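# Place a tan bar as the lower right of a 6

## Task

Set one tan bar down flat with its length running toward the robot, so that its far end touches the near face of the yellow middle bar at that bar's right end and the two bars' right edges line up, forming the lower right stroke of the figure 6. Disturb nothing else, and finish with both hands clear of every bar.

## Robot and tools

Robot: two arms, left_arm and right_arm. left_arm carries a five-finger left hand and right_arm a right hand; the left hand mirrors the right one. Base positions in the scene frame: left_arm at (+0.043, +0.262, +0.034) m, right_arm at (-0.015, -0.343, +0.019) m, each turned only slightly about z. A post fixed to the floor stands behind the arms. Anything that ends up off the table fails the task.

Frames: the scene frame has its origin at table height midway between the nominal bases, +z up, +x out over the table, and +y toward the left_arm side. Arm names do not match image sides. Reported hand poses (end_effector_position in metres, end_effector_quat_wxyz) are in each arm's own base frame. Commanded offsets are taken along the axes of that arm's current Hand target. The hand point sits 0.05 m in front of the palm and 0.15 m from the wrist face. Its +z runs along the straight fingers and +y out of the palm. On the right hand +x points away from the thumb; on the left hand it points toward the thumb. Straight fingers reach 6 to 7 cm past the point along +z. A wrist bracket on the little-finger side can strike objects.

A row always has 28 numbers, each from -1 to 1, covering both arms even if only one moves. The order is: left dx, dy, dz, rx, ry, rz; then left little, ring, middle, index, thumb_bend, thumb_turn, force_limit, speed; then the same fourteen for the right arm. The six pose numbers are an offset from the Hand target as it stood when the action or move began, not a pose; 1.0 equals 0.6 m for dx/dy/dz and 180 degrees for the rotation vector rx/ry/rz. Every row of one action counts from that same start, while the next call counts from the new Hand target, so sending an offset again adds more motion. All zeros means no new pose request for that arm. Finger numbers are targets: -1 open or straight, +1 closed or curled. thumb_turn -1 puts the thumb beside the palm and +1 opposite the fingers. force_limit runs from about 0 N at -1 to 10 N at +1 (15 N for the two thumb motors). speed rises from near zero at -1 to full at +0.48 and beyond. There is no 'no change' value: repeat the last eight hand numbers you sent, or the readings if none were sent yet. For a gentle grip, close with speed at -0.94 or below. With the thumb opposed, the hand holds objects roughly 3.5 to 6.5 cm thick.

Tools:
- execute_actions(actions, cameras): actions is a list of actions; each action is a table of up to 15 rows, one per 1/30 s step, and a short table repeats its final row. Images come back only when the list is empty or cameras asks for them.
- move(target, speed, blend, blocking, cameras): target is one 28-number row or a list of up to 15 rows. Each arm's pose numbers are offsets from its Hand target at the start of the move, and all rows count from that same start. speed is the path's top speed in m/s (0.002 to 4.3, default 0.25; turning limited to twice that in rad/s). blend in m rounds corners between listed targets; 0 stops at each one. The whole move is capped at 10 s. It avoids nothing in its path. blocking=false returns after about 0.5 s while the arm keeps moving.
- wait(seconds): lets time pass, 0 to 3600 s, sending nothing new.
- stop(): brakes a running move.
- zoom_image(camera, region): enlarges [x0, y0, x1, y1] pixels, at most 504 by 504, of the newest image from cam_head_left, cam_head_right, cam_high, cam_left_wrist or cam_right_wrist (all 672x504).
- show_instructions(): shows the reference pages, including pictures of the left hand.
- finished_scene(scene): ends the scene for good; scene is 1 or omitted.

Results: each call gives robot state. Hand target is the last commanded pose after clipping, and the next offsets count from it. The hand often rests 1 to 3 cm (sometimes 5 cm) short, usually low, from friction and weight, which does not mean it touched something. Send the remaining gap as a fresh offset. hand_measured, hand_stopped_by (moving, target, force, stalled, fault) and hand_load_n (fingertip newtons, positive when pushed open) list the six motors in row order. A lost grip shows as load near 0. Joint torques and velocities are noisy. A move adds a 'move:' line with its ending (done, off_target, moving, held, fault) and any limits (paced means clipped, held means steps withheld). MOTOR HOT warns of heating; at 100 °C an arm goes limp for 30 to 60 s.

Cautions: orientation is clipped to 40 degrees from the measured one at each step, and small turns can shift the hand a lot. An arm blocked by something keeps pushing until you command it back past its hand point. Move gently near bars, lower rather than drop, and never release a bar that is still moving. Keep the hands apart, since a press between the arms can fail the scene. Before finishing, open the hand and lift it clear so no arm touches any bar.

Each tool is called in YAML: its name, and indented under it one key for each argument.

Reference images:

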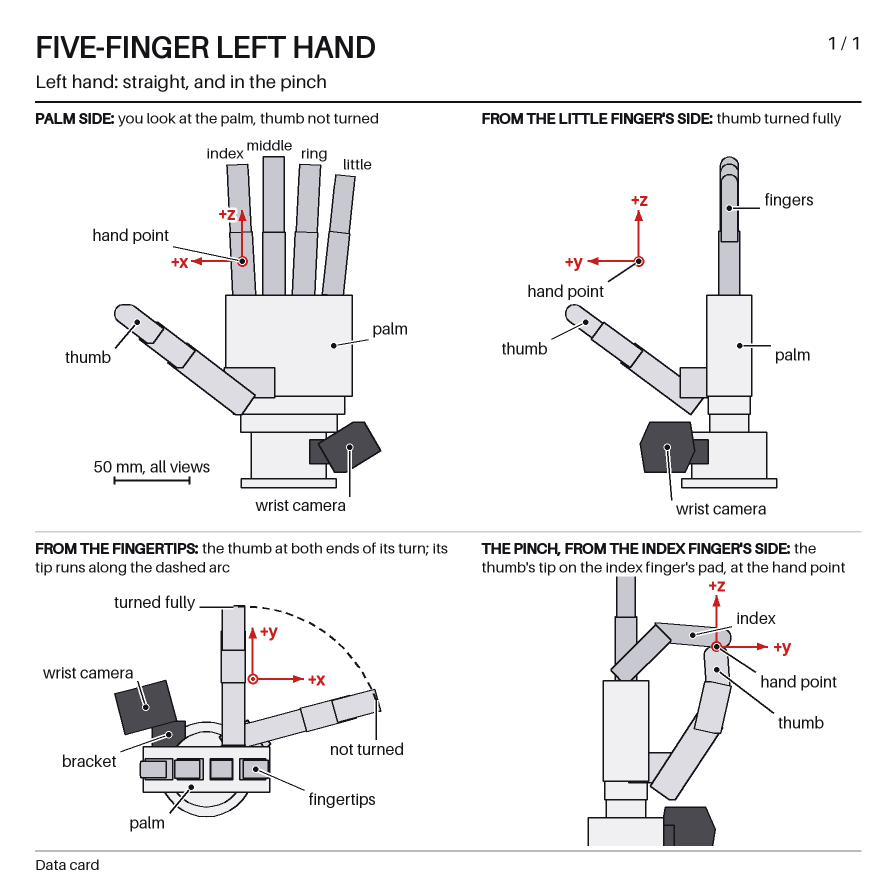

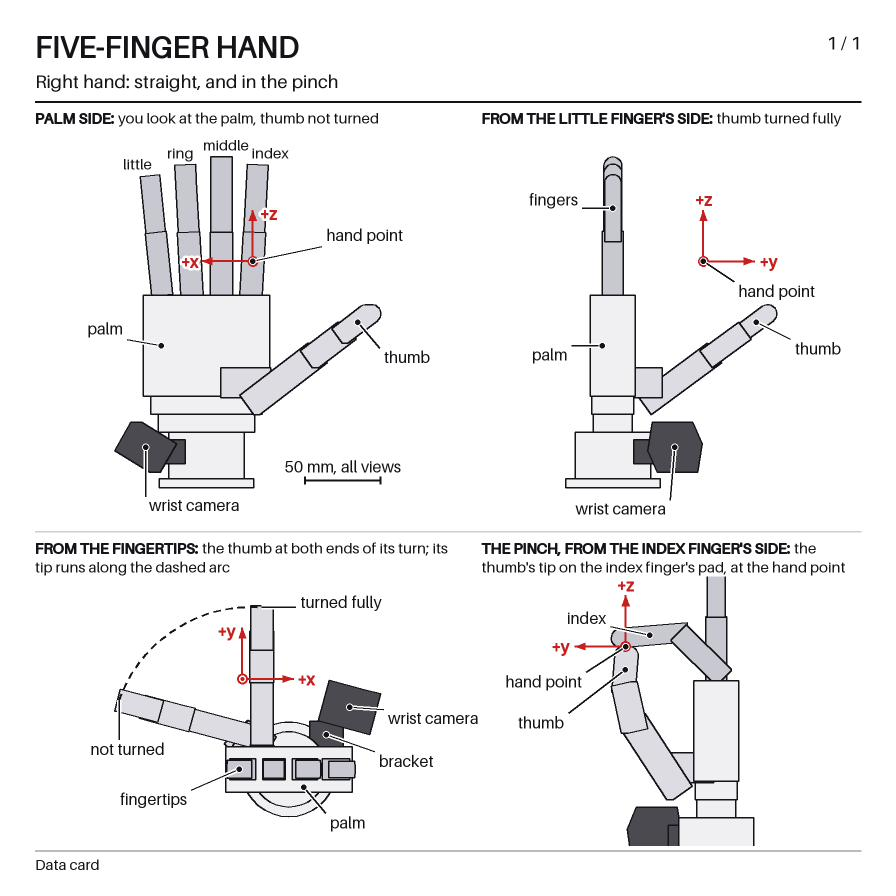

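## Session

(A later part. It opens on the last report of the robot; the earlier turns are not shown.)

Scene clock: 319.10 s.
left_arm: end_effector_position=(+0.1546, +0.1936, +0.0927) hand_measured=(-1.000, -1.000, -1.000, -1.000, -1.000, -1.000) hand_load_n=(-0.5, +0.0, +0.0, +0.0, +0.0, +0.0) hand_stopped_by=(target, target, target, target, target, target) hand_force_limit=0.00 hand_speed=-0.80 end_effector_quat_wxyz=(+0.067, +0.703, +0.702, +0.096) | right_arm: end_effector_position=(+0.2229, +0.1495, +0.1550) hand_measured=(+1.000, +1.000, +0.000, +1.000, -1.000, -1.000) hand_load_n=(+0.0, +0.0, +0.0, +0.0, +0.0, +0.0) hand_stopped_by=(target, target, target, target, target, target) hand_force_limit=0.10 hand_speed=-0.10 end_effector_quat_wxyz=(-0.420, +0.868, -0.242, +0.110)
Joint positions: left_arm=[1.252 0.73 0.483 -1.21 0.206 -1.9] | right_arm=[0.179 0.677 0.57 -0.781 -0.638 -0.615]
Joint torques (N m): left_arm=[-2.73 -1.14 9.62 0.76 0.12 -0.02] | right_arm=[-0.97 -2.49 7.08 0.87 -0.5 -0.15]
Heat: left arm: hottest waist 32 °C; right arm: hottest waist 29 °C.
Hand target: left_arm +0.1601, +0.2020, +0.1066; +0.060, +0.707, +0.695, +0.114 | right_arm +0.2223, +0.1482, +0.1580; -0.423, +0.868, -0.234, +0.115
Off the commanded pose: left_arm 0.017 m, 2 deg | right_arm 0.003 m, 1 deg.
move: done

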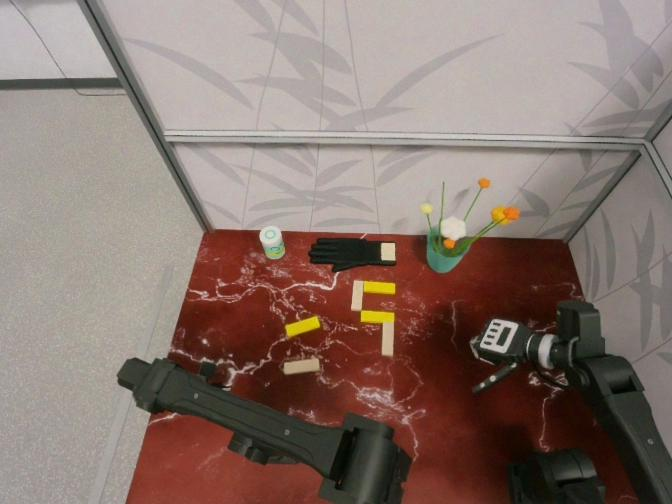

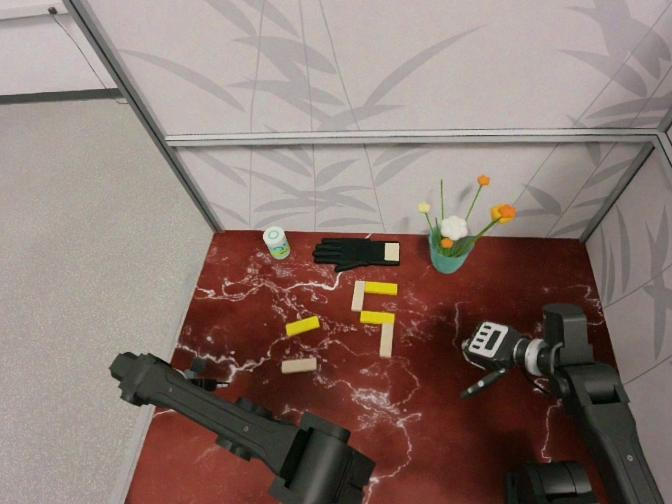

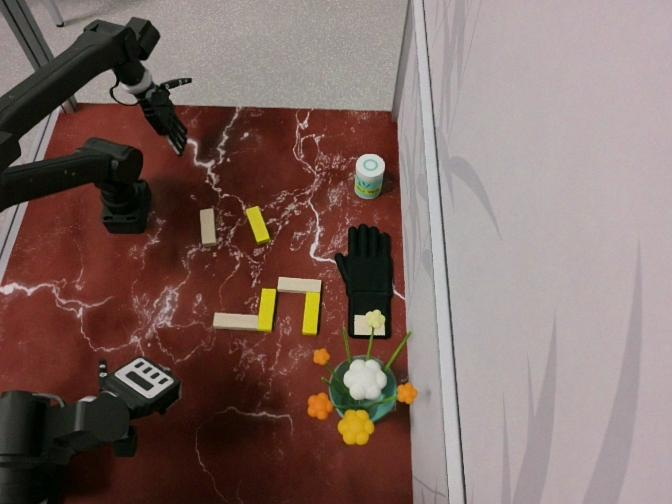

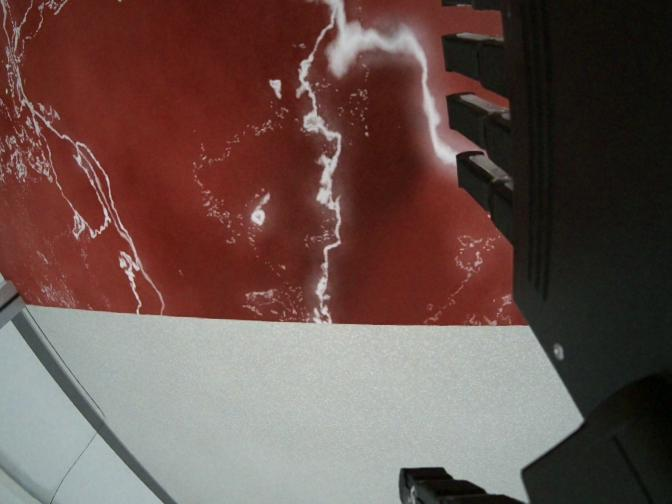

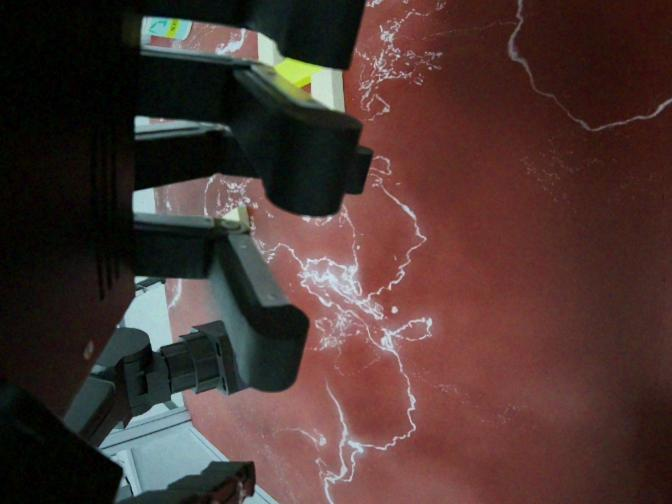

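zoom_image:
  camera: "cam_head_left"
  region: [345, 280, 425, 360]

zoom_image:
  camera: "cam_head_right"
  region: [345, 280, 425, 360]

zoom_image:
  camera: "cam_high"
  region: [205, 265, 335, 345]

Scaled by 6.300.

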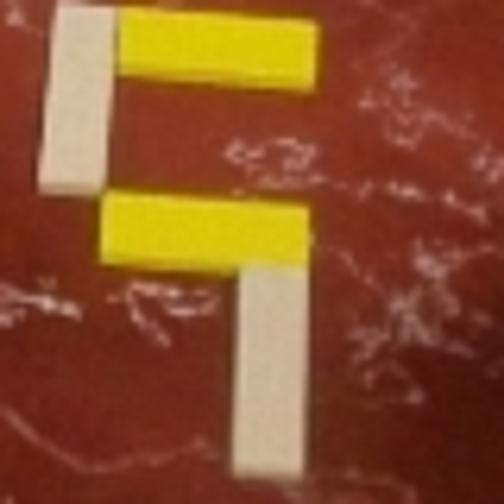

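Scaled by 6.300.

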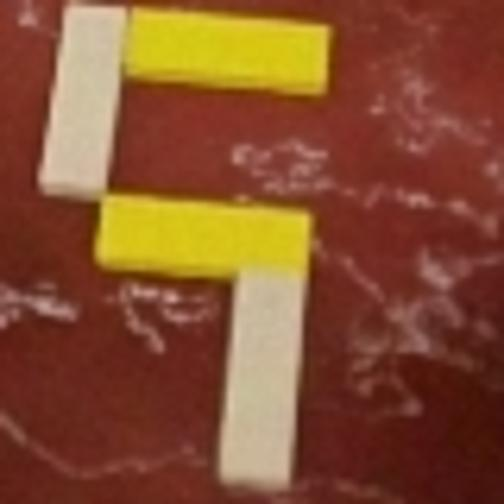

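Scaled by 3.877.

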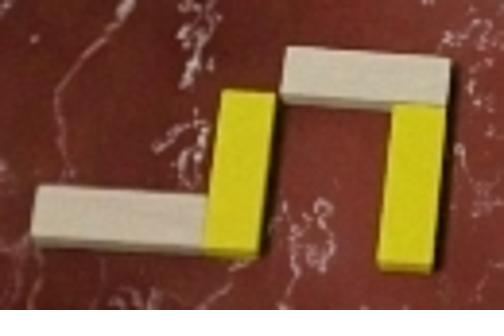

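finished_scene:

The scene is finished: the task was done.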